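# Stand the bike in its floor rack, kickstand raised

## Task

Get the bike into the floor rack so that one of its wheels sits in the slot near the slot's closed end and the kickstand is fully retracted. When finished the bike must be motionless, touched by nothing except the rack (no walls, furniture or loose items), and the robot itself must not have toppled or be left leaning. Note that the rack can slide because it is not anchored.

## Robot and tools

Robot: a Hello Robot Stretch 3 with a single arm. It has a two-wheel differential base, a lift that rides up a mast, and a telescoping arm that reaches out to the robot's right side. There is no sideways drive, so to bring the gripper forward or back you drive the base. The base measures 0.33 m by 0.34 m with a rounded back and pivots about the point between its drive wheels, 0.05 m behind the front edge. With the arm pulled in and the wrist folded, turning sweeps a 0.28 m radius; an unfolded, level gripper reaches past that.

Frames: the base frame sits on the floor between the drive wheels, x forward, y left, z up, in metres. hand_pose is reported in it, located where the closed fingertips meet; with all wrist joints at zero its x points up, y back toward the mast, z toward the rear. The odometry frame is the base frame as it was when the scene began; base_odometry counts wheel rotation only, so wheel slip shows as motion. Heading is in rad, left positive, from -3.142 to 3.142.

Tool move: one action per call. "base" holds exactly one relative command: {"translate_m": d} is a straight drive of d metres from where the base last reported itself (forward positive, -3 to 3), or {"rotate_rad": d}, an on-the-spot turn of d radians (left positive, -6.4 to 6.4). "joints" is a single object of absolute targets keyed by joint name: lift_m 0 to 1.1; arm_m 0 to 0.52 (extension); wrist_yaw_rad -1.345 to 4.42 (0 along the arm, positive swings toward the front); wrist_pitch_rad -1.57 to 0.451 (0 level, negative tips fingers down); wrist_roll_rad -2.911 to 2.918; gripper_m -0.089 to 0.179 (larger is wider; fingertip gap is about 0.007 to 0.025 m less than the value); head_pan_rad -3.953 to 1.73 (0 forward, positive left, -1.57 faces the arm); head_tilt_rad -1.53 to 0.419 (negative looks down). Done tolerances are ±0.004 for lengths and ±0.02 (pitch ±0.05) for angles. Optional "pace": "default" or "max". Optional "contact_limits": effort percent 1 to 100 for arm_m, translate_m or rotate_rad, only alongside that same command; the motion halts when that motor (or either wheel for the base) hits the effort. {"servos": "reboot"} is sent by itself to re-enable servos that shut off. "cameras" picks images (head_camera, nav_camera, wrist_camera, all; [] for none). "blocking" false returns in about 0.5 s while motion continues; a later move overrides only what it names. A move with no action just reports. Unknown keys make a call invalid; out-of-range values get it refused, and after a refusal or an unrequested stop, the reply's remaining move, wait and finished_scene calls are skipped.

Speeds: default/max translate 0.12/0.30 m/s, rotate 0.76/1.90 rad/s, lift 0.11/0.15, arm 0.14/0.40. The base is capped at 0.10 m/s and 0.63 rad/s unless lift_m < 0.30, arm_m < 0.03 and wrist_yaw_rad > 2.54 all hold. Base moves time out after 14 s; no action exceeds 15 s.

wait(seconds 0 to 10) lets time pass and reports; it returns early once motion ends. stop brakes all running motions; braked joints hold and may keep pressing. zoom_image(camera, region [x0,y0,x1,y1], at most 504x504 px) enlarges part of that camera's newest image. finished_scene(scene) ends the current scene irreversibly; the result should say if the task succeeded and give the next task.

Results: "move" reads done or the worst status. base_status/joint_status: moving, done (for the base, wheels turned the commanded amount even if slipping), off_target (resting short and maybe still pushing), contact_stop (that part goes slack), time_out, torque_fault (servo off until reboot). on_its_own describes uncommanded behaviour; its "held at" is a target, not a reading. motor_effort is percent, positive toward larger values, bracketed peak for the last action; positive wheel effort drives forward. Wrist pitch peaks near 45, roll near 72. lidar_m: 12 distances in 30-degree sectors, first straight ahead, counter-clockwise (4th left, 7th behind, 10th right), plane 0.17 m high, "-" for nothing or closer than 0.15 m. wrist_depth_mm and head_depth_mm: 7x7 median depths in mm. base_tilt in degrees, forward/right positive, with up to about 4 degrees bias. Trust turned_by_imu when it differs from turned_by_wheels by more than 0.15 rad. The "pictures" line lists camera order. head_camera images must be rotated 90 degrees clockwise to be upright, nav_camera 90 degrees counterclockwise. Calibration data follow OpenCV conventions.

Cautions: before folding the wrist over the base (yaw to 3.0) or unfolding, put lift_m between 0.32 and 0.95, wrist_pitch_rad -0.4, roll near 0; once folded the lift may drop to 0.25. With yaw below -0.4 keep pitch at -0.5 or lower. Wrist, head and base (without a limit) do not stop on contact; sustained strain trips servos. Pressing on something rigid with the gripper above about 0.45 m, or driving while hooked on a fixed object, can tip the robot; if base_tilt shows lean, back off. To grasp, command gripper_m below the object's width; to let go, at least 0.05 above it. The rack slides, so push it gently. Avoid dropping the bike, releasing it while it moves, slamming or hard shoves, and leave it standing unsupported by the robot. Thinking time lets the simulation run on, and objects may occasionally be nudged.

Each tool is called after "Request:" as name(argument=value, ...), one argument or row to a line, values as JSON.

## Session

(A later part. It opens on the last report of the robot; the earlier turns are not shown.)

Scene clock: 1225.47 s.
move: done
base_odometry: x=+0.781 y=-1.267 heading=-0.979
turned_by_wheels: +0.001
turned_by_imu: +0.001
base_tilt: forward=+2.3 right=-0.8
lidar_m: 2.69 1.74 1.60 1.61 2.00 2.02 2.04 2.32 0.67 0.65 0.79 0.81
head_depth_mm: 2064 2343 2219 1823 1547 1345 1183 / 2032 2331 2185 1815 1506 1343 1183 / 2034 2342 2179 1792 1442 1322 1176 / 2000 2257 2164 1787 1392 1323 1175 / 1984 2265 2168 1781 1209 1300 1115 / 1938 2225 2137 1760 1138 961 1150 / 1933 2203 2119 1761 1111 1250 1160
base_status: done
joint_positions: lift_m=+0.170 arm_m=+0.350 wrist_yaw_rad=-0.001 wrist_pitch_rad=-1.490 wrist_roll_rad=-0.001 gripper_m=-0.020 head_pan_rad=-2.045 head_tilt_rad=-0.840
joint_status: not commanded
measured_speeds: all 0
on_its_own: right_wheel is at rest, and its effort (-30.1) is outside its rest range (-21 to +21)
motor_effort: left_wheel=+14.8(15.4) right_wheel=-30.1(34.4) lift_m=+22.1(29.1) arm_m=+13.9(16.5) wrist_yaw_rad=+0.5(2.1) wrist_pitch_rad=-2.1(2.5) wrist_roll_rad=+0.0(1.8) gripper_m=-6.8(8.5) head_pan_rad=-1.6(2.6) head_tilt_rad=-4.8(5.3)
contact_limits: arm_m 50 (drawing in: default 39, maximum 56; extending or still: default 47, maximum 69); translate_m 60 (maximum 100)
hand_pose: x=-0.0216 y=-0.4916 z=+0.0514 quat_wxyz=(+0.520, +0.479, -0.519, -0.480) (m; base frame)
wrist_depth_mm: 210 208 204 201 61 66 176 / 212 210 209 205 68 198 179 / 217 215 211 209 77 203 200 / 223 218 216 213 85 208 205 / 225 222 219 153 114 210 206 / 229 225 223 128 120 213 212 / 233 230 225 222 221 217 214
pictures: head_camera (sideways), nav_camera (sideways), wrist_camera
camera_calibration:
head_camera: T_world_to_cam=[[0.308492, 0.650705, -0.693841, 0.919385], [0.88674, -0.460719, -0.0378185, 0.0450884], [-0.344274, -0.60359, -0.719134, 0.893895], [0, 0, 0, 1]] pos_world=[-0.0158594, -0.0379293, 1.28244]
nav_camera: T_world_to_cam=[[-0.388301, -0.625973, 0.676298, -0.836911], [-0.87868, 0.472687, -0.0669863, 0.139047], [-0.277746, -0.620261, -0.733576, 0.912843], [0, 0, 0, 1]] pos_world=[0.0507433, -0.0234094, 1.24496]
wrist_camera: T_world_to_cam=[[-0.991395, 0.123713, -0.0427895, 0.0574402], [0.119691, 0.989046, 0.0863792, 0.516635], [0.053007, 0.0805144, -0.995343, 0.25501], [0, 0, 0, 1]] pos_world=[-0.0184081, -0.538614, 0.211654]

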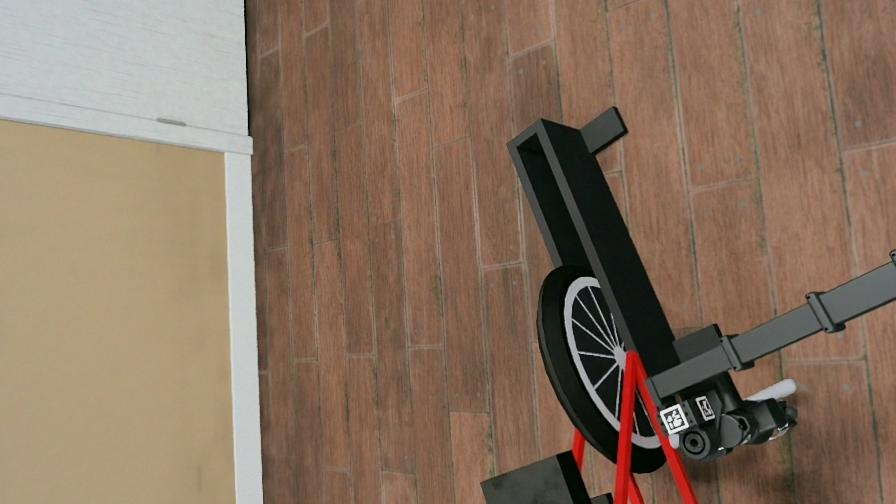

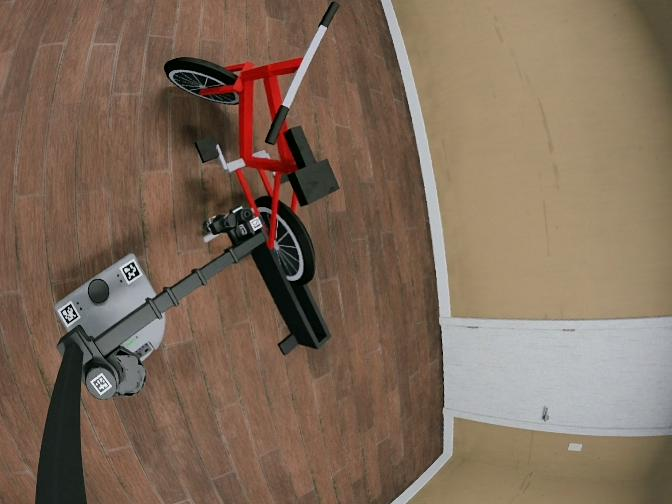

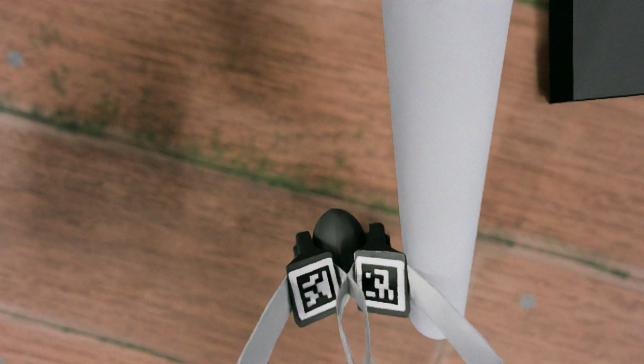

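Request:
move(
  base={"translate_m": -0.05},
  contact_limits={"translate_m": 75},
  cameras=["head_camera", "wrist_camera"],
)

Scene clock: 1229.90 s.
move: done
base_odometry: x=+0.753 y=-1.226 heading=-0.978
turned_by_wheels: +0.001
turned_by_imu: -0.001
base_tilt: forward=+2.3 right=-0.8
lidar_m: 2.72 1.77 1.62 1.63 2.03 1.98 1.99 2.31 0.67 0.59 0.82 0.84
head_depth_mm: 2027 2321 2200 1813 1544 1341 1190 / 2010 2287 2222 1813 1530 1339 1184 / 2000 2269 2186 1793 1430 1332 1178 / 1972 2251 2176 1788 1400 1324 1178 / 1967 2245 2163 1774 1253 1305 1117 / 1933 2203 2150 1773 1163 967 1145 / 1902 2153 2135 1759 1506 1150 1163
base_status: done
joint_positions: lift_m=+0.170 arm_m=+0.350 wrist_yaw_rad=-0.001 wrist_pitch_rad=-1.507 wrist_roll_rad=-0.001 gripper_m=-0.020 head_pan_rad=-2.045 head_tilt_rad=-0.840
joint_status: not commanded
measured_speeds: all 0
motor_effort: left_wheel=+8.2(12.7) right_wheel=-18.9(34.0) lift_m=+26.9(26.9) arm_m=+7.7(10.6) wrist_yaw_rad=+1.0(1.9) wrist_pitch_rad=+1.3(2.2) wrist_roll_rad=-0.1(0.3) gripper_m=-6.7(8.1) head_pan_rad=-2.1(2.4) head_tilt_rad=-4.2(5.5)
contact_limits: arm_m 50 (drawing in: default 39, maximum 56; extending or still: default 47, maximum 69); translate_m 75 (maximum 100)
hand_pose: x=-0.0216 y=-0.4871 z=+0.0515 quat_wxyz=(+0.516, +0.484, -0.515, -0.484) (m; base frame)
wrist_depth_mm: 205 204 - - 198 178 191 / 211 206 207 65 199 180 195 / 216 213 208 73 75 203 199 / 217 216 214 213 82 208 204 / 224 221 217 155 97 211 208 / 228 225 225 128 123 214 213 / 233 230 227 225 221 219 217
pictures: head_camera (sideways), wrist_camera
camera_calibration:
head_camera: T_world_to_cam=[[0.308492, 0.650705, -0.693841, 0.919385], [0.88674, -0.460719, -0.0378185, 0.0450884], [-0.344275, -0.60359, -0.719134, 0.893895], [0, 0, 0, 1]] pos_world=[-0.0158594, -0.0379293, 1.28244]
wrist_camera: T_world_to_cam=[[-0.991391, 0.124459, -0.0406667, 0.0571532], [0.119717, 0.987406, 0.103423, 0.510565], [0.0530265, 0.0976641, -0.993806, 0.262997], [0, 0, 0, 1]] pos_world=[-0.0184079, -0.536934, 0.210888]

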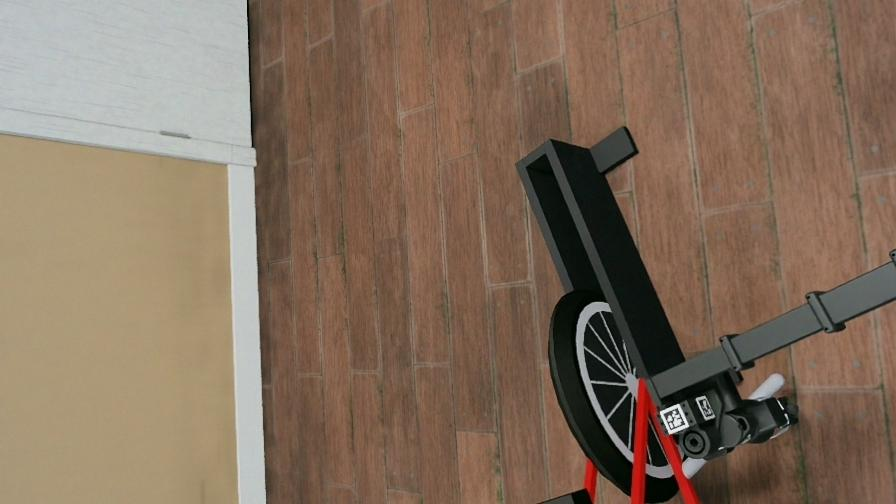

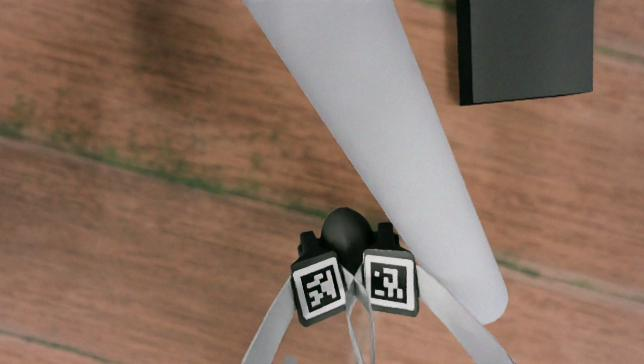

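Request:
move(
  base={"translate_m": -0.05},
  contact_limits={"translate_m": 75},
  cameras=["head_camera", "wrist_camera"],
)

Scene clock: 1234.53 s.
move: done
base_odometry: x=+0.725 y=-1.184 heading=-0.978
turned_by_wheels: +0.000
turned_by_imu: -0.001
base_tilt: forward=+2.4 right=-0.8
lidar_m: 2.75 1.79 1.64 1.65 2.05 1.93 1.94 2.29 0.67 0.57 0.85 0.88
head_depth_mm: 2020 2324 2217 1818 1551 1347 1189 / 1990 2276 2204 1821 1523 1333 1179 / 1973 2232 2197 1808 1437 1341 1177 / 1981 2240 2179 1796 1389 1334 1171 / 1944 2223 2139 1783 1334 1297 1117 / 1924 2183 2137 1764 1176 966 1150 / 1896 2159 2118 1769 1502 1132 1168
base_status: done
joint_positions: lift_m=+0.170 arm_m=+0.350 wrist_yaw_rad=-0.001 wrist_pitch_rad=-1.508 wrist_roll_rad=-0.001 gripper_m=-0.020 head_pan_rad=-2.045 head_tilt_rad=-0.840
joint_status: not commanded
measured_speeds: all 0
motor_effort: left_wheel=+1.7(6.4) right_wheel=-5.6(22.2) lift_m=+22.6(26.8) arm_m=+2.5(4.7) wrist_yaw_rad=+1.4(2.0) wrist_pitch_rad=+1.7(2.1) wrist_roll_rad=+0.0(0.4) gripper_m=-7.1(8.2) head_pan_rad=-1.4(2.5) head_tilt_rad=-4.4(5.4)
contact_limits: arm_m 50 (drawing in: default 39, maximum 56; extending or still: default 47, maximum 69); translate_m 75 (maximum 100)
hand_pose: x=-0.0216 y=-0.4870 z=+0.0515 quat_wxyz=(+0.515, +0.484, -0.515, -0.485) (m; base frame)
wrist_depth_mm: - - - 198 180 194 194 / 210 - - 67 182 198 198 / 213 212 69 70 204 203 201 / 218 217 214 76 80 206 204 / 225 220 217 155 88 209 209 / 228 225 222 128 123 213 214 / 231 229 227 225 222 217 218
pictures: head_camera (sideways), wrist_camera
camera_calibration:
head_camera: T_world_to_cam=[[0.308492, 0.650705, -0.693841, 0.919385], [0.88674, -0.460719, -0.0378185, 0.0450884], [-0.344275, -0.60359, -0.719134, 0.893895], [0, 0, 0, 1]] pos_world=[-0.0158594, -0.0379293, 1.28244]
wrist_camera: T_world_to_cam=[[-0.991388, 0.1245, -0.0406098, 0.0571558], [0.119738, 0.987356, 0.103876, 0.5104], [0.0530289, 0.0981191, -0.993761, 0.263212], [0, 0, 0, 1]] pos_world=[-0.0184087, -0.536889, 0.210873]

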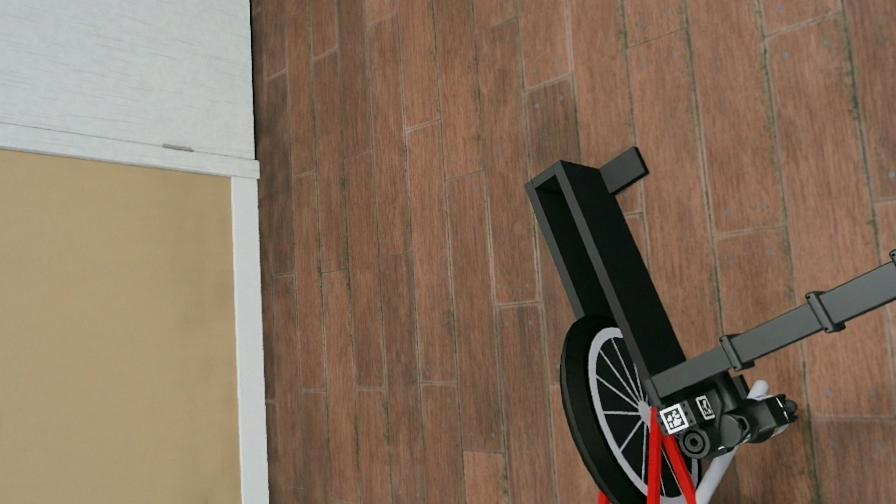

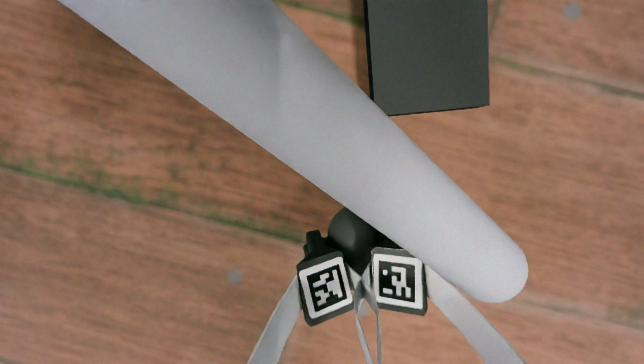

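Request:
move(
  base={"translate_m": -0.05},
  contact_limits={"translate_m": 75},
  cameras=["head_camera", "wrist_camera"],
)

Scene clock: 1238.03 s.
move: done
base_odometry: x=+0.697 y=-1.143 heading=-0.978
turned_by_wheels: +0.000
turned_by_imu: -0.001
base_tilt: forward=+2.4 right=-0.8
lidar_m: 2.78 1.81 1.65 1.67 2.06 1.89 1.90 2.27 0.67 0.65 0.89 0.92
head_depth_mm: 1978 2290 2215 1823 1539 1342 1187 / 1972 2248 2191 1812 1529 1337 1182 / 1959 2271 2145 1799 1499 1331 1181 / 1956 2226 2171 1783 1396 1329 1175 / 1911 2199 2158 1783 1505 1304 1115 / 1910 2164 2135 1761 1179 966 1153 / 1879 2132 2145 1761 1499 1127 1166
base_status: done
joint_positions: lift_m=+0.170 arm_m=+0.350 wrist_yaw_rad=-0.001 wrist_pitch_rad=-1.503 wrist_roll_rad=-0.001 gripper_m=-0.020 head_pan_rad=-2.045 head_tilt_rad=-0.840
joint_status: not commanded
measured_speeds: all 0
motor_effort: left_wheel=+0.8(3.3) right_wheel=-3.7(10.1) lift_m=+24.5(24.6) arm_m=-2.3(2.6) wrist_yaw_rad=+0.7(2.1) wrist_pitch_rad=+0.0(1.9) wrist_roll_rad=+0.2(0.3) gripper_m=-8.1(8.1) head_pan_rad=-1.7(2.3) head_tilt_rad=-4.9(5.5)
contact_limits: arm_m 50 (drawing in: default 39, maximum 56; extending or still: default 47, maximum 69); translate_m 75 (maximum 100)
hand_pose: x=-0.0216 y=-0.4882 z=+0.0514 quat_wxyz=(+0.517, +0.483, -0.516, -0.483) (m; base frame)
wrist_depth_mm: 206 203 202 181 198 196 194 / 209 208 207 184 200 201 197 / 213 211 209 206 203 202 201 / 217 216 212 210 211 208 204 / 223 219 217 155 212 211 208 / 225 225 222 127 124 216 213 / 230 229 226 224 223 216 216
pictures: head_camera (sideways), wrist_camera
camera_calibration:
head_camera: T_world_to_cam=[[0.308492, 0.650705, -0.693841, 0.919385], [0.88674, -0.460719, -0.0378185, 0.0450884], [-0.344275, -0.60359, -0.719135, 0.893895], [0, 0, 0, 1]] pos_world=[-0.0158594, -0.0379293, 1.28244]
wrist_camera: T_world_to_cam=[[-0.991388, 0.124316, -0.0411647, 0.0572361], [0.119739, 0.987813, 0.0994352, 0.511998], [0.0530244, 0.0936499, -0.994192, 0.261128], [0, 0, 0, 1]] pos_world=[-0.0184091, -0.537329, 0.211057]

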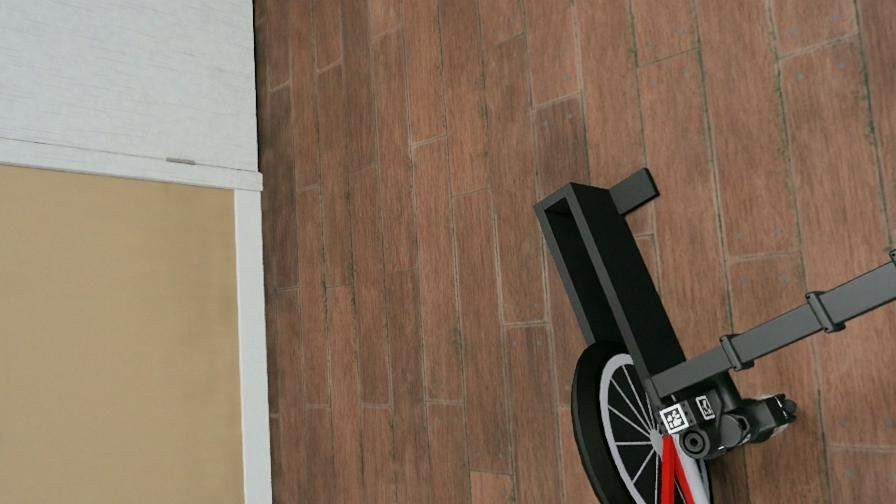

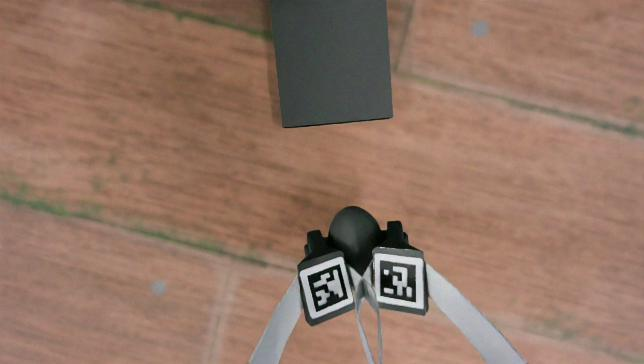

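Request:
move(
  joints={"arm_m": 0.1},
  cameras=[],
)

Request:
move(
  joints={"arm_m": 0.0, "lift_m": 0.43, "wrist_pitch_rad": -0.07, "wrist_roll_rad": 1.57, "head_pan_rad": -1.7, "head_tilt_rad": -0.7},
)

Scene clock: 1256.70 s.
move: done
base_odometry: x=+0.697 y=-1.143 heading=-0.978
turned_by_wheels: +0.000
turned_by_imu: -0.001
base_tilt: forward=+2.3 right=-0.8
lidar_m: 2.78 1.80 1.65 1.67 2.05 1.89 1.90 2.26 0.67 0.65 0.89 0.92
head_depth_mm: 1995 2299 2187 1831 1546 1351 1184 / 1961 2269 2188 1804 1540 1331 1179 / 1947 2233 2182 1804 1500 1332 1177 / 1949 2215 2164 1796 1396 1322 1171 / 1914 2183 2149 1770 1516 1300 1150 / 1902 2156 2124 1763 1179 1245 1164 / 1882 2115 2113 1766 1498 1221 1157
base_status: not commanded
joint_positions: lift_m=+0.170 arm_m=+0.100 wrist_yaw_rad=+0.000 wrist_pitch_rad=-1.502 wrist_roll_rad=-0.001 gripper_m=-0.020 head_pan_rad=-2.045 head_tilt_rad=-0.840
joint_status: all done
measured_speeds: all 0
motor_effort: left_wheel=+0.7(1.0) right_wheel=-3.5(4.4) lift_m=+27.8(28.9) arm_m=-18.4(20.8) wrist_yaw_rad=+0.2(1.7) wrist_pitch_rad=+0.4(0.8) wrist_roll_rad=+0.0(0.3) gripper_m=-6.7(8.4) head_pan_rad=-2.6(2.9) head_tilt_rad=-4.5(5.4)
contact_limits: translate_m 75 (maximum 100)
hand_pose: x=-0.0216 y=-0.2385 z=+0.0514 quat_wxyz=(+0.517, +0.483, -0.516, -0.483) (m; base frame)
wrist_depth_mm: 206 204 203 201 200 198 194 / 210 208 206 204 202 199 197 / 214 211 210 210 204 203 201 / 219 215 214 210 210 207 205 / 224 221 218 154 211 213 209 / 228 224 224 127 124 216 213 / 233 230 226 195 203 176 179
pictures: none
No camera images: "cameras" was empty.

Scene clock: 1259.90 s.
move: done
base_odometry: x=+0.697 y=-1.143 heading=-0.978
turned_by_wheels: +0.000
turned_by_imu: -0.001
base_tilt: forward=+2.3 right=-0.8
lidar_m: 2.78 1.80 1.66 1.67 2.06 1.89 1.90 2.27 0.67 0.65 0.89 0.92
head_depth_mm: 1800 2005 2226 2126 1715 1412 1247 / 1819 2021 2285 2119 1705 1296 1246 / 1855 2066 2361 2109 1708 1301 1239 / 1900 2123 2397 2076 1703 1160 1235 / 1939 2157 2397 2076 1682 1114 1201 / 1984 2205 2465 2079 1686 1123 1228 / 2038 2257 2481 2067 954 1200 1226
base_status: not commanded
joint_positions: lift_m=+0.430 arm_m=+0.000 wrist_yaw_rad=+0.000 wrist_pitch_rad=-0.093 wrist_roll_rad=+1.568 gripper_m=-0.020 head_pan_rad=-1.706 head_tilt_rad=-0.705
joint_status: all done
measured_speeds: all 0
motor_effort: left_wheel=+0.8(1.1) right_wheel=-3.9(4.4) lift_m=+28.8(30.3) arm_m=-17.6(20.2) wrist_yaw_rad=+0.1(1.5) wrist_pitch_rad=+4.3(6.2) wrist_roll_rad=+0.8(4.7) gripper_m=-6.6(8.1) head_pan_rad=+2.9(4.0) head_tilt_rad=+2.7(3.7)
contact_limits: translate_m 75 (maximum 100)
hand_pose: x=-0.0213 y=-0.3979 z=+0.5208 quat_wxyz=(+0.002, +0.000, -0.999, -0.047) (m; base frame)
wrist_depth_mm: - - - - - 390 394 / - - - - - 395 408 / - - - - - 413 411 / - - - - - 427 424 / - - - 151 503 435 449 / - - - 127 124 593 619 / - - - 385 459 486 624
pictures: head_camera (sideways), nav_camera (sideways), wrist_camera
camera_calibration:
head_camera: T_world_to_cam=[[0.0606064, 0.617263, -0.784419, 1.03895], [0.988904, -0.143916, -0.0368425, 0.0432011], [-0.135632, -0.773482, -0.619136, 0.762553], [0, 0, 0, 1]] pos_world=[-0.00226236, -0.0452664, 1.28869]
nav_camera: T_world_to_cam=[[-0.144395, -0.622748, 0.768983, -0.959191], [-0.987206, 0.143776, -0.0689372, 0.142261], [-0.0676307, -0.769099, -0.635541, 0.784051], [0, 0, 0, 1]] pos_world=[0.0549647, -0.014775, 1.24571]
wrist_camera: T_world_to_cam=[[0.122848, 0.058984, -0.990671, 0.557864], [0.979435, 0.153778, 0.130611, 0.0463412], [0.160047, -0.986343, -0.0388797, -0.205632], [0, 0, 0, 1]] pos_world=[-0.0810099, -0.242856, 0.538612]

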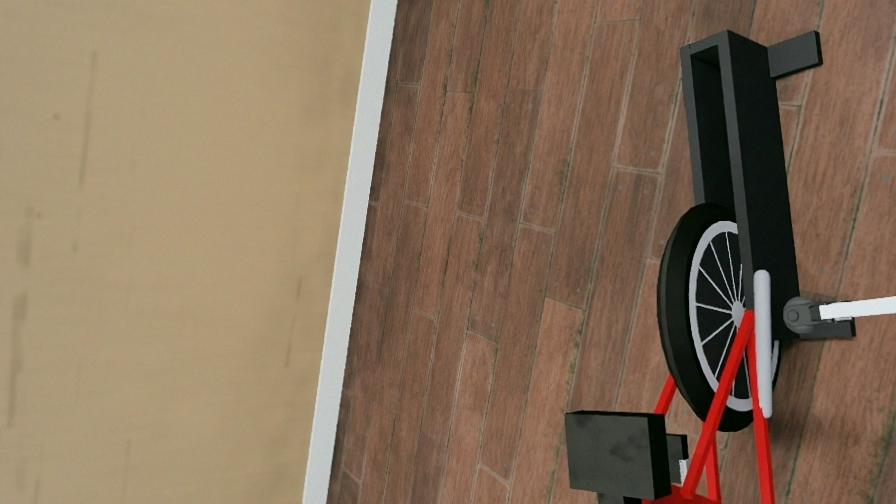

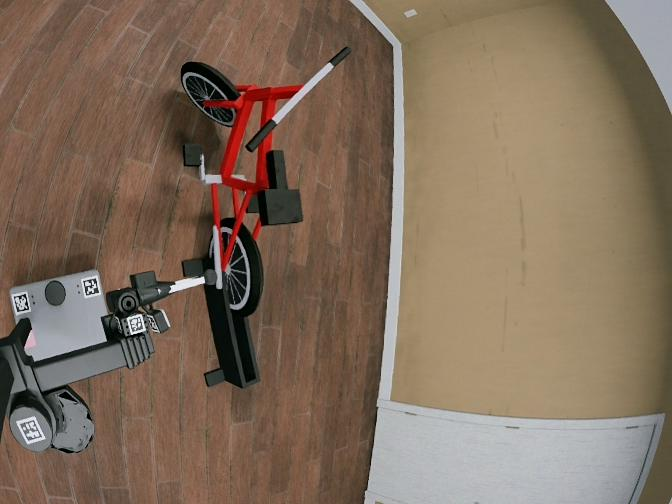

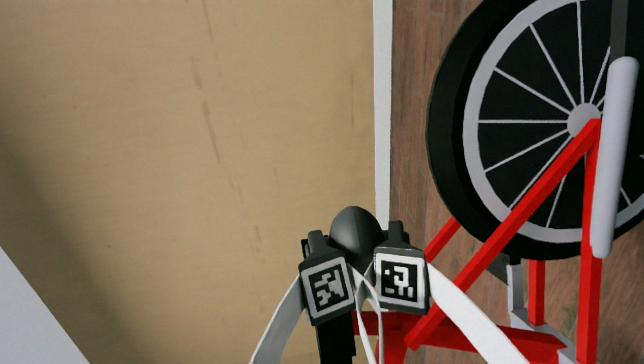

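Request:
zoom_image(
  camera="head_camera",
  region=[540, 0, 896, 504],
)

Scaled by 1.000.

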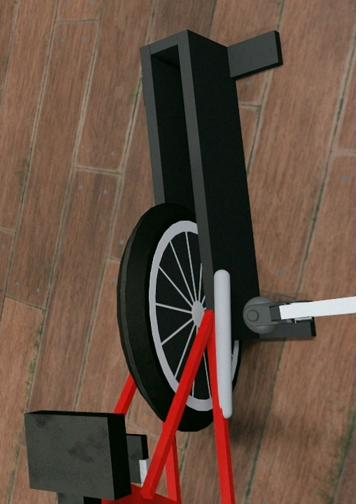

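Request:
move(
  base={"translate_m": -0.755},
  cameras=[],
)

Request:
move(
  base={"rotate_rad": 1.575},
  joints={"gripper_m": 0.10, "head_pan_rad": -1.6, "head_tilt_rad": -0.9},
)

Scene clock: 1288.50 s.
move: done
base_odometry: x=+0.275 y=-0.517 heading=-0.978
turned_by_wheels: +0.000
turned_by_imu: -0.005
base_tilt: forward=+2.3 right=-0.8
lidar_m: 3.24 2.11 1.93 1.95 1.30 1.19 1.20 1.48 1.79 1.83 0.84 0.91
head_depth_mm: 1537 1688 1886 2044 1724 1452 1259 / 1561 1732 1930 2068 1714 1442 1250 / 1611 1769 1979 2079 1695 1443 1242 / 1655 1814 2066 2083 1711 1444 1230 / 1677 1875 2099 2082 1703 1429 1204 / 1701 1898 2167 2075 1670 1416 1226 / 1745 1965 2210 2064 1674 1413 1181
base_status: done
joint_positions: lift_m=+0.430 arm_m=+0.000 wrist_yaw_rad=+0.000 wrist_pitch_rad=-0.093 wrist_roll_rad=+1.568 gripper_m=-0.020 head_pan_rad=-1.706 head_tilt_rad=-0.705
joint_status: not commanded
measured_speeds: all 0
motor_effort: left_wheel=+0.8(4.4) right_wheel=-4.6(8.1) lift_m=+28.2(29.1) arm_m=-8.6(15.5) wrist_yaw_rad=-0.3(1.9) wrist_pitch_rad=+4.2(4.7) wrist_roll_rad=+0.5(0.8) gripper_m=-6.6(7.7) head_pan_rad=+2.6(3.7) head_tilt_rad=+1.8(2.9)
hand_pose: x=-0.0213 y=-0.3979 z=+0.5208 quat_wxyz=(+0.002, +0.000, -0.999, -0.047) (m; base frame)
wrist_depth_mm: - - - - - 842 593 / - - - - - 864 611 / - - - - - 877 627 / - - - - - 915 642 / - - - 151 - 952 658 / - - - 126 124 975 705 / - - - - - 894 515
pictures: none
No camera images: "cameras" was empty.

Scene clock: 1292.10 s.
move: done
base_odometry: x=+0.275 y=-0.517 heading=+0.597
turned_by_wheels: +1.575
turned_by_imu: +1.564
base_tilt: forward=+2.3 right=-0.8
lidar_m: 1.95 1.30 1.19 1.20 1.49 1.79 1.83 0.84 0.92 3.22 2.10 1.93
head_depth_mm: 3117 2543 1747 1680 1490 1318 1173 / 3202 2519 1991 1726 1491 1304 1164 / 3264 2530 2029 1713 1477 1305 665 / 3270 2527 2034 1709 1473 1254 650 / 3220 2486 2014 1705 1472 1293 1124 / 3215 2474 2019 1696 1472 1292 1151 / 3044 2471 2001 1693 1451 1286 1139
base_status: done
joint_positions: lift_m=+0.430 arm_m=+0.000 wrist_yaw_rad=+0.000 wrist_pitch_rad=-0.093 wrist_roll_rad=+1.568 gripper_m=+0.100 head_pan_rad=-1.605 head_tilt_rad=-0.889
joint_status: all done
measured_speeds: all 0
motor_effort: left_wheel=-3.5(7.3) right_wheel=+6.6(10.0) lift_m=+27.8(28.4) arm_m=-12.9(12.9) wrist_yaw_rad=-0.5(1.3) wrist_pitch_rad=+4.2(4.6) wrist_roll_rad=+0.4(0.8) gripper_m=+0.6(80.1) head_pan_rad=+2.9(4.4) head_tilt_rad=-5.2(7.0)
hand_pose: x=-0.0213 y=-0.3979 z=+0.5208 quat_wxyz=(+0.002, +0.000, -0.999, -0.047) (m; base frame)
wrist_depth_mm: - - - - - 847 592 / - - - - - 876 596 / - - - - - 880 628 / - - - - - 876 646 / - - - - - 142 657 / - - 131 - - 121 604 / - - - - - - 696
pictures: head_camera (sideways), nav_camera (sideways), wrist_camera
camera_calibration:
head_camera: T_world_to_cam=[[0.00315613, 0.753015, -0.657996, 0.874538], [0.998578, -0.0373921, -0.038002, 0.0446428], [-0.05322, -0.65694, -0.752062, 0.934941], [0, 0, 0, 1]] pos_world=[0.00241808, -0.0426706, 1.28027]
nav_camera: T_world_to_cam=[[-0.0858688, -0.763754, 0.63977, -0.791159], [-0.996207, 0.0567332, -0.0659814, 0.138452], [0.0140973, -0.643009, -0.765729, 0.952875], [0, 0, 0, 1]] pos_world=[0.0565577, 0.000601416, 1.24494]
wrist_camera: T_world_to_cam=[[0.122925, 0.0589828, -0.990662, 0.557862], [0.979426, 0.15377, 0.130686, 0.0462998], [0.160043, -0.986345, -0.0388671, -0.205648], [0, 0, 0, 1]] pos_world=[-0.0810101, -0.242863, 0.538609]

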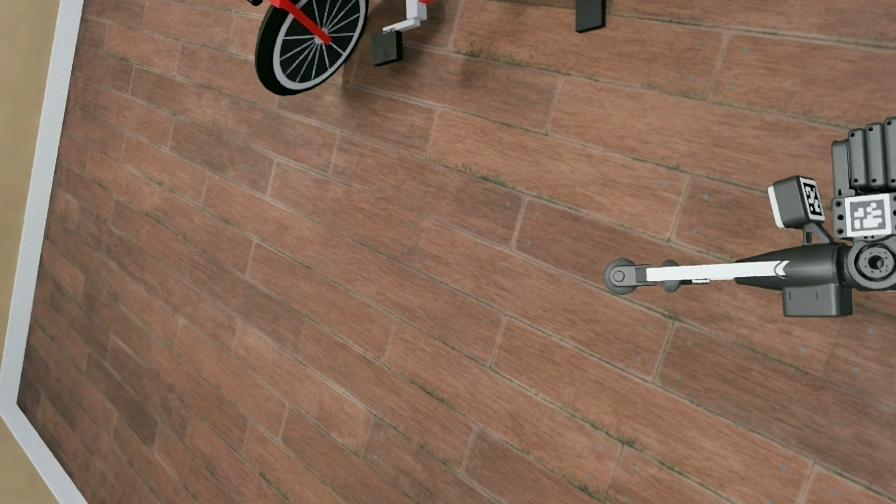

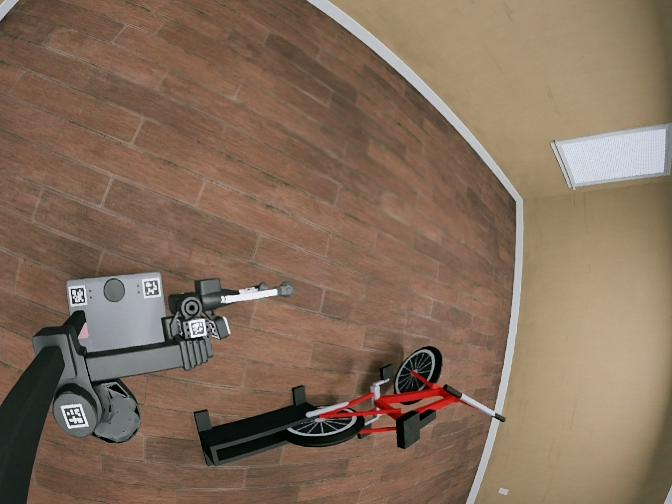

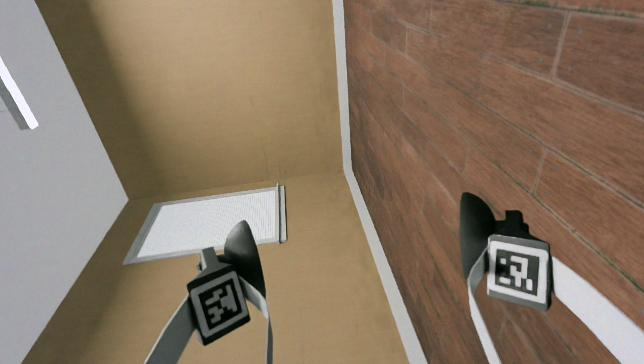

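Request:
move(
  base={"translate_m": -0.4},
  joints={"head_pan_rad": -2.3, "head_tilt_rad": -0.8},
)

Request:
zoom_image(
  camera="head_camera",
  region=[392, 0, 896, 504],
)

Scene clock: 1300.23 s.
move: done
base_odometry: x=-0.055 y=-0.742 heading=+0.597
turned_by_wheels: +0.000
turned_by_imu: -0.003
base_tilt: forward=+2.3 right=-0.8
lidar_m: 2.24 1.45 1.34 1.35 1.56 1.42 1.46 1.81 0.58 1.35 2.51 2.30
head_depth_mm: 2108 2241 2278 1890 1591 1363 1197 / 2408 2619 2349 1883 1579 1360 1189 / 2896 2856 2318 1871 1575 1353 1197 / 3384 2992 2272 1857 1562 1349 1128 / 3304 2980 2275 1854 1558 1323 1124 / 3213 2926 2270 1842 1555 1200 1181 / 3064 2909 2227 1830 1221 1312 1171
base_status: done
joint_positions: lift_m=+0.430 arm_m=+0.000 wrist_yaw_rad=+0.000 wrist_pitch_rad=-0.093 wrist_roll_rad=+1.568 gripper_m=+0.100 head_pan_rad=-2.294 head_tilt_rad=-0.804
joint_status: all done
measured_speeds: all 0
motor_effort: left_wheel=-2.3(7.6) right_wheel=+0.2(4.4) lift_m=+27.3(28.0) arm_m=-17.5(19.2) wrist_yaw_rad=-0.7(1.8) wrist_pitch_rad=+3.7(4.8) wrist_roll_rad=+0.6(0.8) gripper_m=+0.1(2.1) head_pan_rad=-3.1(4.8) head_tilt_rad=+1.1(6.4)
hand_pose: x=-0.0213 y=-0.3979 z=+0.5208 quat_wxyz=(+0.002, +0.000, -0.999, -0.047) (m; base frame)
wrist_depth_mm: - - - 647 767 752 586 / - - - - - 894 610 / - - - - - 878 631 / - - - - - 882 643 / - - - - - 142 668 / - - 132 - - 121 613 / - - - - - - 695
pictures: head_camera (sideways), nav_camera (sideways), wrist_camera
camera_calibration:
head_camera: T_world_to_cam=[[0.442355, 0.535255, -0.7196, 0.952138], [0.74486, -0.66616, -0.0376224, 0.0457005], [-0.499506, -0.519359, -0.693369, 0.861331], [0, 0, 0, 1]] pos_world=[-0.0249825, -0.0318525, 1.2841]
nav_camera: T_world_to_cam=[[-0.514019, -0.492081, 0.702596, -0.870414], [-0.736632, 0.672903, -0.0676347, 0.139028], [-0.439497, -0.55232, -0.708367, 0.881045], [0, 0, 0, 1]] pos_world=[0.0422208, -0.0352474, 1.24506]
wrist_camera: T_world_to_cam=[[0.122925, 0.0589827, -0.990662, 0.557862], [0.979426, 0.15377, 0.130686, 0.0462987], [0.160043, -0.986345, -0.038867, -0.205641], [0, 0, 0, 1]] pos_world=[-0.0810101, -0.242856, 0.538609]

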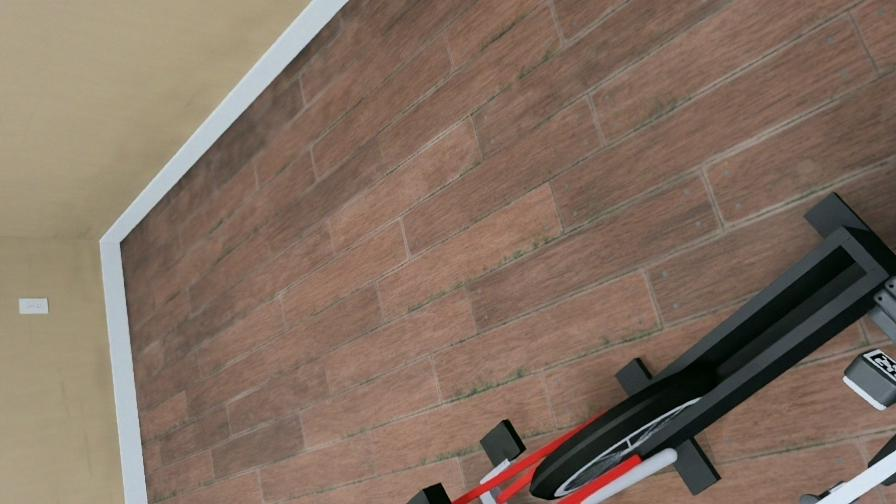

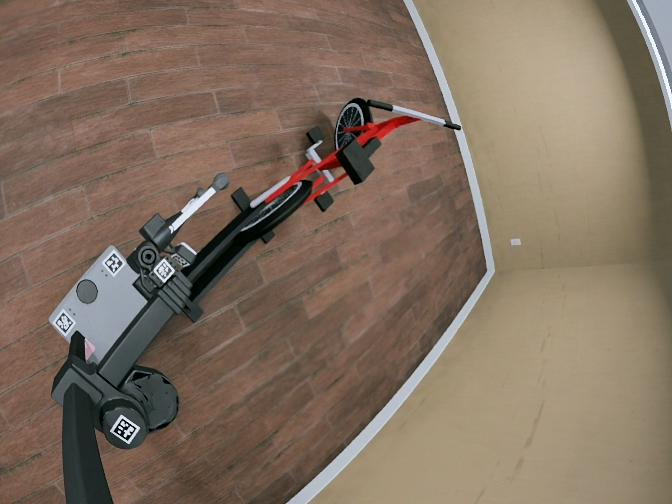

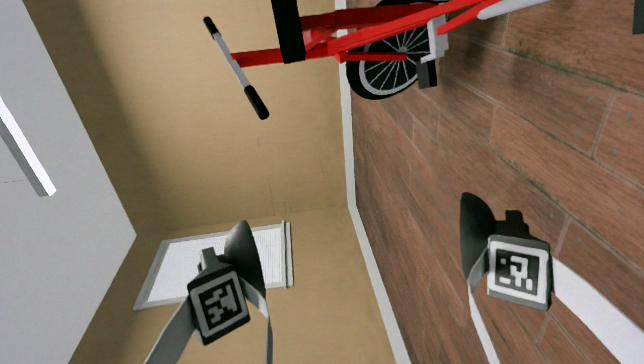

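Scaled by 1.000.

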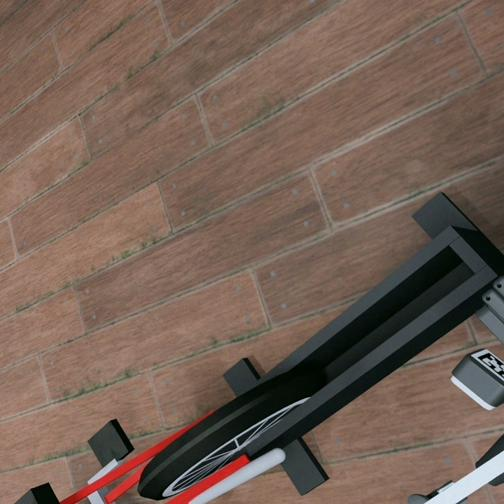

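Request:
move(
  base={"translate_m": -0.235},
  joints={"head_pan_rad": -1.8, "head_tilt_rad": -0.6},
)

Scene clock: 1314.57 s.
move: done
base_odometry: x=-0.250 y=-0.874 heading=+0.597
turned_by_wheels: +0.000
turned_by_imu: -0.002
base_tilt: forward=+2.3 right=-0.8
lidar_m: 2.39 1.55 1.42 1.43 1.32 1.20 1.24 1.54 3.10 0.52 2.76 2.51
head_depth_mm: 2887 3168 3348 2448 1899 1551 1313 / 2881 3200 3363 2461 1874 1541 1307 / 2972 3203 3383 2413 1886 1554 1300 / 2914 3242 3347 2409 1882 1525 1295 / 3003 3284 3297 2375 1820 1453 1217 / 2963 3370 3293 2211 1131 1290 1141 / 3048 3391 3223 2275 1801 1531 1287
base_status: done
joint_positions: lift_m=+0.430 arm_m=+0.000 wrist_yaw_rad=+0.000 wrist_pitch_rad=-0.093 wrist_roll_rad=+1.568 gripper_m=+0.100 head_pan_rad=-1.806 head_tilt_rad=-0.606
joint_status: all done
measured_speeds: all 0
motor_effort: left_wheel=-2.7(7.5) right_wheel=-1.3(4.5) lift_m=+27.0(27.5) arm_m=-15.3(16.6) wrist_yaw_rad=+0.8(1.7) wrist_pitch_rad=+3.6(4.8) wrist_roll_rad=+0.7(0.8) gripper_m=+1.1(2.1) head_pan_rad=+2.5(4.3) head_tilt_rad=+2.6(4.2)
hand_pose: x=-0.0213 y=-0.3979 z=+0.5208 quat_wxyz=(+0.002, +0.000, -0.999, -0.047) (m; base frame)
wrist_depth_mm: - - - - - 818 596 / - - - - - 814 498 / - - - 926 617 373 319 / - - - - - 888 587 / - - - - - 142 652 / - - 132 - - 122 615 / - - - - - - 695
pictures: head_camera (sideways), nav_camera (sideways), wrist_camera
camera_calibration:
head_camera: T_world_to_cam=[[0.103268, 0.530008, -0.841681, 1.11334], [0.968751, -0.245452, -0.0357032, 0.0418455], [-0.225516, -0.811693, -0.538793, 0.658578], [0, 0, 0, 1]] pos_world=[-0.00699087, -0.0452463, 1.29341]
nav_camera: T_world_to_cam=[[-0.18752, -0.528497, 0.827966, -1.03582], [-0.969501, 0.235005, -0.0695705, 0.142987], [-0.157808, -0.81576, -0.556447, 0.681706], [0, 0, 0, 1]] pos_world=[0.0519671, -0.0249221, 1.2469]
wrist_camera: T_world_to_cam=[[0.122925, 0.0589827, -0.990662, 0.557862], [0.979426, 0.15377, 0.130686, 0.0462986], [0.160042, -0.986345, -0.038867, -0.205641], [0, 0, 0, 1]] pos_world=[-0.0810101, -0.242856, 0.538609]

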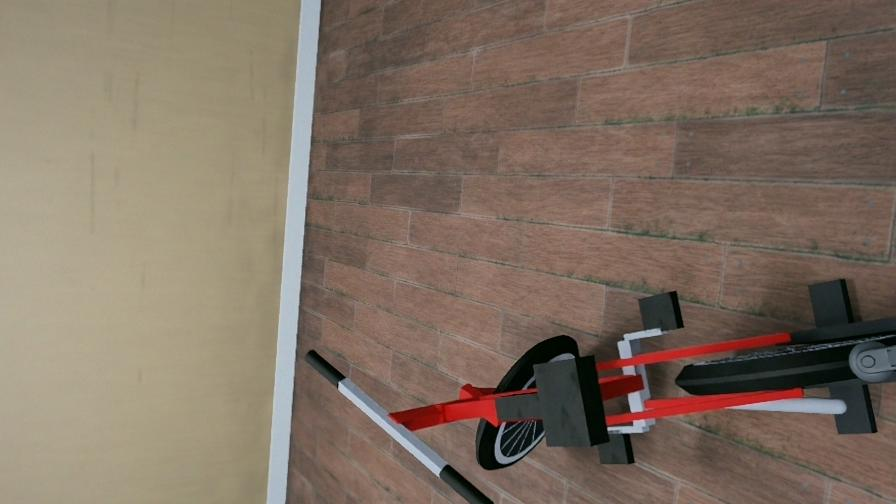

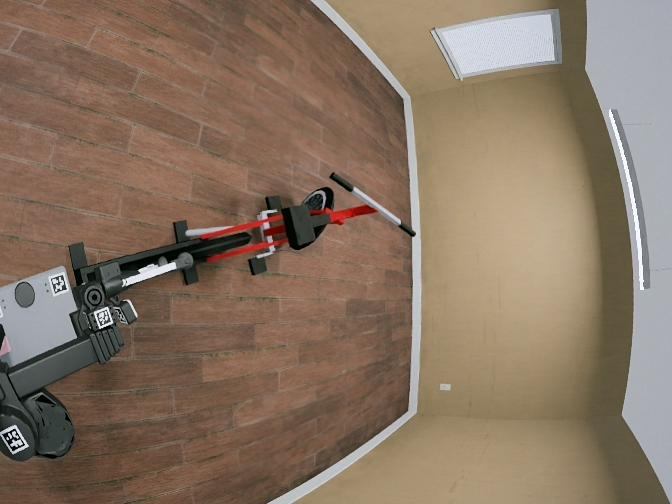

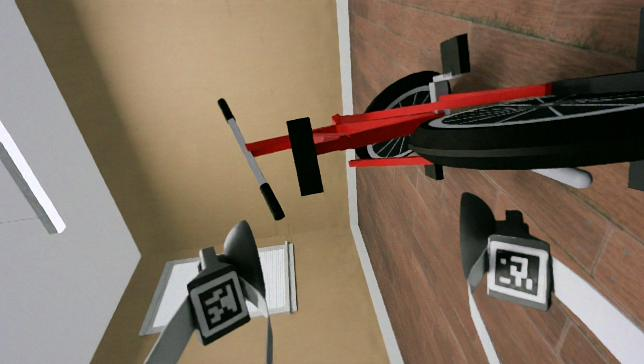

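Request:
move(
  joints={"arm_m": 0.4, "lift_m": 0.45},
  cameras=["head_camera", "wrist_camera"],
)

Scene clock: 1335.83 s.
move: done
base_odometry: x=-0.250 y=-0.874 heading=+0.597
turned_by_wheels: +0.000
turned_by_imu: -0.002
base_tilt: forward=+2.3 right=-0.8
lidar_m: 2.39 1.56 1.42 1.43 1.32 1.20 1.24 1.53 3.10 0.52 2.75 2.52
head_depth_mm: 2898 3152 3402 2457 1910 1557 1312 / 2931 3192 3382 2446 1886 1553 1303 / 2946 3183 3393 2459 1882 1524 1301 / 2979 3321 3318 2406 1883 1540 656 / 2979 3294 3337 2388 1811 759 1155 / 2982 3275 3278 2221 1128 839 1139 / 3026 3396 3278 2287 1782 1524 1291
base_status: not commanded
joint_positions: lift_m=+0.450 arm_m=+0.400 wrist_yaw_rad=+0.000 wrist_pitch_rad=-0.092 wrist_roll_rad=+1.568 gripper_m=+0.100 head_pan_rad=-1.806 head_tilt_rad=-0.606
joint_status: all done
measured_speeds: all 0
motor_effort: left_wheel=-2.5(3.0) right_wheel=-0.6(1.5) lift_m=+23.6(30.4) arm_m=+18.5(20.8) wrist_yaw_rad=+0.1(1.5) wrist_pitch_rad=+3.7(4.6) wrist_roll_rad=+0.4(0.8) gripper_m=+0.9(2.0) head_pan_rad=+2.7(3.4) head_tilt_rad=+2.3(3.6)
hand_pose: x=-0.0213 y=-0.7979 z=+0.5409 quat_wxyz=(+0.002, +0.000, -0.999, -0.046) (m; base frame)
wrist_depth_mm: - - - - - 855 576 / - - - - - 640 389 / - - - 190 523 347 399 / - - - 194 305 545 575 / - - - 202 - 142 626 / - - 131 211 - 121 634 / - - - - - - 727
pictures: head_camera (sideways), wrist_camera
camera_calibration:
head_camera: T_world_to_cam=[[0.103187, 0.52988, -0.841771, 1.11346], [0.968772, -0.24537, -0.0357009, 0.0418424], [-0.225462, -0.811801, -0.538652, 0.658395], [0, 0, 0, 1]] pos_world=[-0.00698707, -0.0452489, 1.29342]
wrist_camera: T_world_to_cam=[[0.123382, 0.0586002, -0.990628, 0.601049], [0.979374, 0.153771, 0.131076, 0.104974], [0.160011, -0.986367, -0.038419, -0.599679], [0, 0, 0, 1]] pos_world=[-0.0810123, -0.642868, 0.558617]

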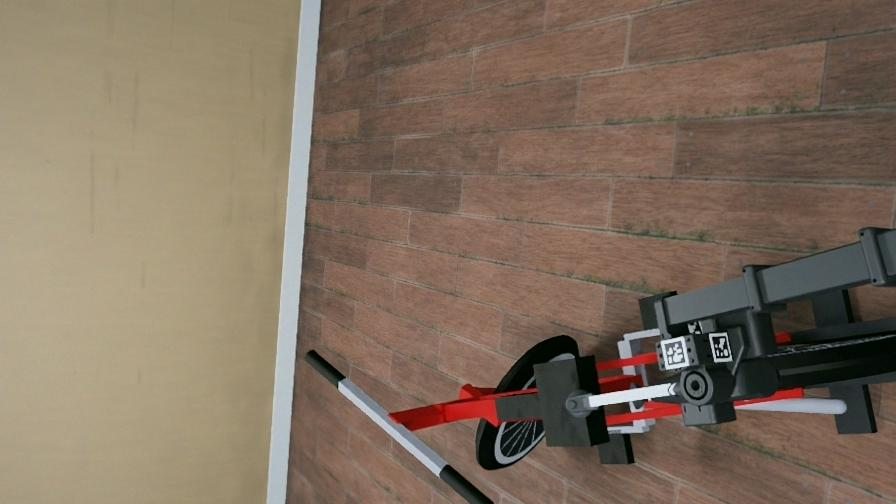

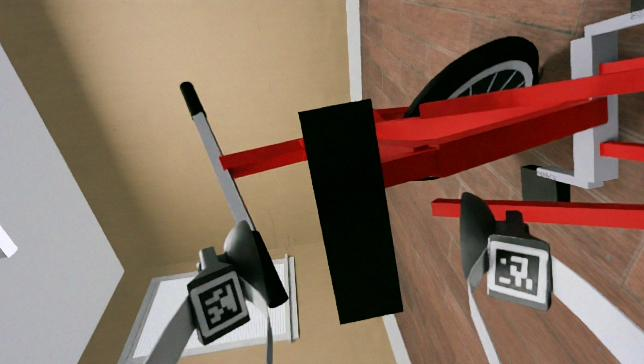

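Request:
move(
  joints={"arm_m": 0.495},
  contact_limits={"arm_m": 50},
  cameras=["wrist_camera"],
)

Request:
move(
  joints={"gripper_m": -0.05},
  cameras=["wrist_camera", "head_camera"],
)

Scene clock: 1345.07 s.
move: done
base_odometry: x=-0.250 y=-0.874 heading=+0.597
turned_by_wheels: +0.000
turned_by_imu: -0.001
base_tilt: forward=+2.3 right=-0.8
lidar_m: 2.38 1.55 1.42 1.43 1.32 1.20 1.24 1.54 3.09 0.52 2.75 2.51
head_depth_mm: 2900 3155 3341 2432 1910 1553 1317 / 2939 3205 3340 2449 1894 1545 1313 / 2955 3214 3342 2419 1896 1546 1301 / 2957 3243 3373 2434 1885 1534 655 / 3033 3274 3368 2388 1803 835 1135 / 3075 3289 3260 2196 1062 1025 1144 / 3068 3342 3300 2272 1797 1515 1288
base_status: not commanded
joint_positions: lift_m=+0.450 arm_m=+0.495 wrist_yaw_rad=+0.000 wrist_pitch_rad=-0.092 wrist_roll_rad=+1.568 gripper_m=+0.100 head_pan_rad=-1.806 head_tilt_rad=-0.606
joint_status: all done
measured_speeds: all 0
motor_effort: left_wheel=-2.7(2.9) right_wheel=-0.9(1.4) lift_m=+26.4(26.6) arm_m=+18.9(20.4) wrist_yaw_rad=-0.6(1.5) wrist_pitch_rad=+3.9(4.4) wrist_roll_rad=+0.5(0.7) gripper_m=+1.3(1.6) head_pan_rad=+2.8(3.4) head_tilt_rad=+2.8(3.2)
contact_limits: arm_m 50 (drawing in: default 39, maximum 56; extending or still: default 47, maximum 69)
hand_pose: x=-0.0213 y=-0.8929 z=+0.5409 quat_wxyz=(+0.002, +0.000, -0.999, -0.046) (m; base frame)
wrist_depth_mm: - - - - - 822 588 / - - - - - 536 180 / - - - 93 95 257 257 / - - 466 97 99 214 444 / - - - 100 102 142 420 / - - 132 104 105 121 603 / - - 129 108 108 - 695
pictures: wrist_camera
camera_calibration:
wrist_camera: T_world_to_cam=[[0.123382, 0.0585995, -0.990628, 0.606616], [0.979374, 0.153771, 0.131076, 0.119582], [0.160011, -0.986367, -0.0384182, -0.693382], [0, 0, 0, 1]] pos_world=[-0.0810123, -0.737865, 0.558617]

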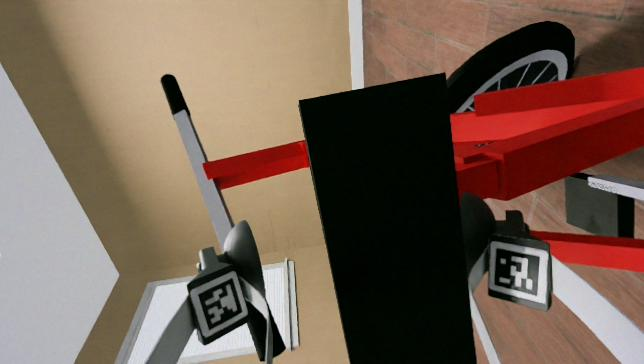

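Scene clock: 1347.23 s.
move: done
base_odometry: x=-0.250 y=-0.874 heading=+0.597
turned_by_wheels: +0.000
turned_by_imu: -0.001
base_tilt: forward=+2.3 right=-0.8
lidar_m: 2.38 1.55 1.42 1.43 1.32 1.20 1.24 1.53 3.09 0.52 2.75 2.51
head_depth_mm: 2881 3159 3366 2460 1893 1555 1313 / 2893 3155 3398 2436 1892 1543 1311 / 2903 3198 3378 2416 1882 1543 1304 / 2991 3270 3294 2411 1892 1537 656 / 3019 3288 3328 2385 1804 832 1131 / 3022 3303 3315 2196 1077 1027 1140 / 3014 3378 3200 2241 1787 1527 1277
base_status: not commanded
joint_positions: lift_m=+0.450 arm_m=+0.495 wrist_yaw_rad=+0.000 wrist_pitch_rad=-0.127 wrist_roll_rad=+1.563 gripper_m=-0.048 head_pan_rad=-1.806 head_tilt_rad=-0.606
joint_status: all done
measured_speeds: all 0
motor_effort: left_wheel=-2.8(3.0) right_wheel=-0.8(1.3) lift_m=+31.2(32.0) arm_m=+16.8(19.2) wrist_yaw_rad=-0.1(1.1) wrist_pitch_rad=+10.2(11.0) wrist_roll_rad=+2.2(2.3) gripper_m=-49.7(98.8) head_pan_rad=+3.3(3.4) head_tilt_rad=+2.2(3.4)
contact_limits: arm_m 50 (drawing in: default 39, maximum 56; extending or still: default 47, maximum 69)
hand_pose: x=-0.0213 y=-0.8911 z=+0.5320 quat_wxyz=(+0.004, +0.000, -0.998, -0.064) (m; base frame)
wrist_depth_mm: - - - - - 765 596 / - - - - - 541 179 / - - - 95 245 243 281 / - - 454 98 210 237 423 / - - 394 101 104 213 424 / - - 128 106 107 122 639 / - - 126 108 111 - 596
pictures: head_camera (sideways), wrist_camera
camera_calibration:
head_camera: T_world_to_cam=[[0.103186, 0.529875, -0.841775, 1.11347], [0.968772, -0.24537, -0.0357008, 0.0418423], [-0.225463, -0.811804, -0.538647, 0.658388], [0, 0, 0, 1]] pos_world=[-0.00698709, -0.0452489, 1.29342]
wrist_camera: T_world_to_cam=[[0.118042, 0.0933286, -0.988613, 0.627532], [0.979987, 0.149752, 0.131149, 0.116854], [0.160286, -0.984309, -0.0737839, -0.671261], [0, 0, 0, 1]] pos_world=[-0.0809958, -0.736794, 0.555532]

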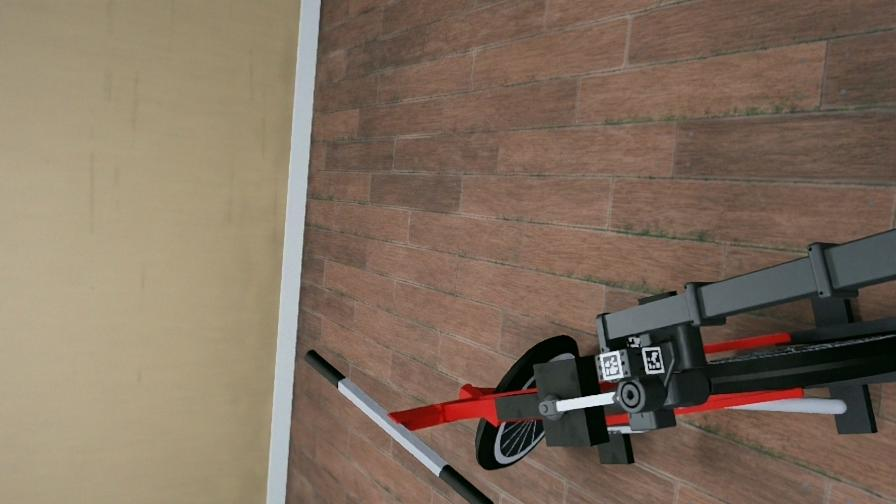

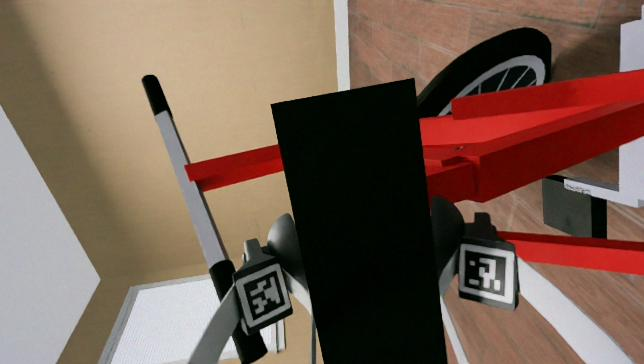

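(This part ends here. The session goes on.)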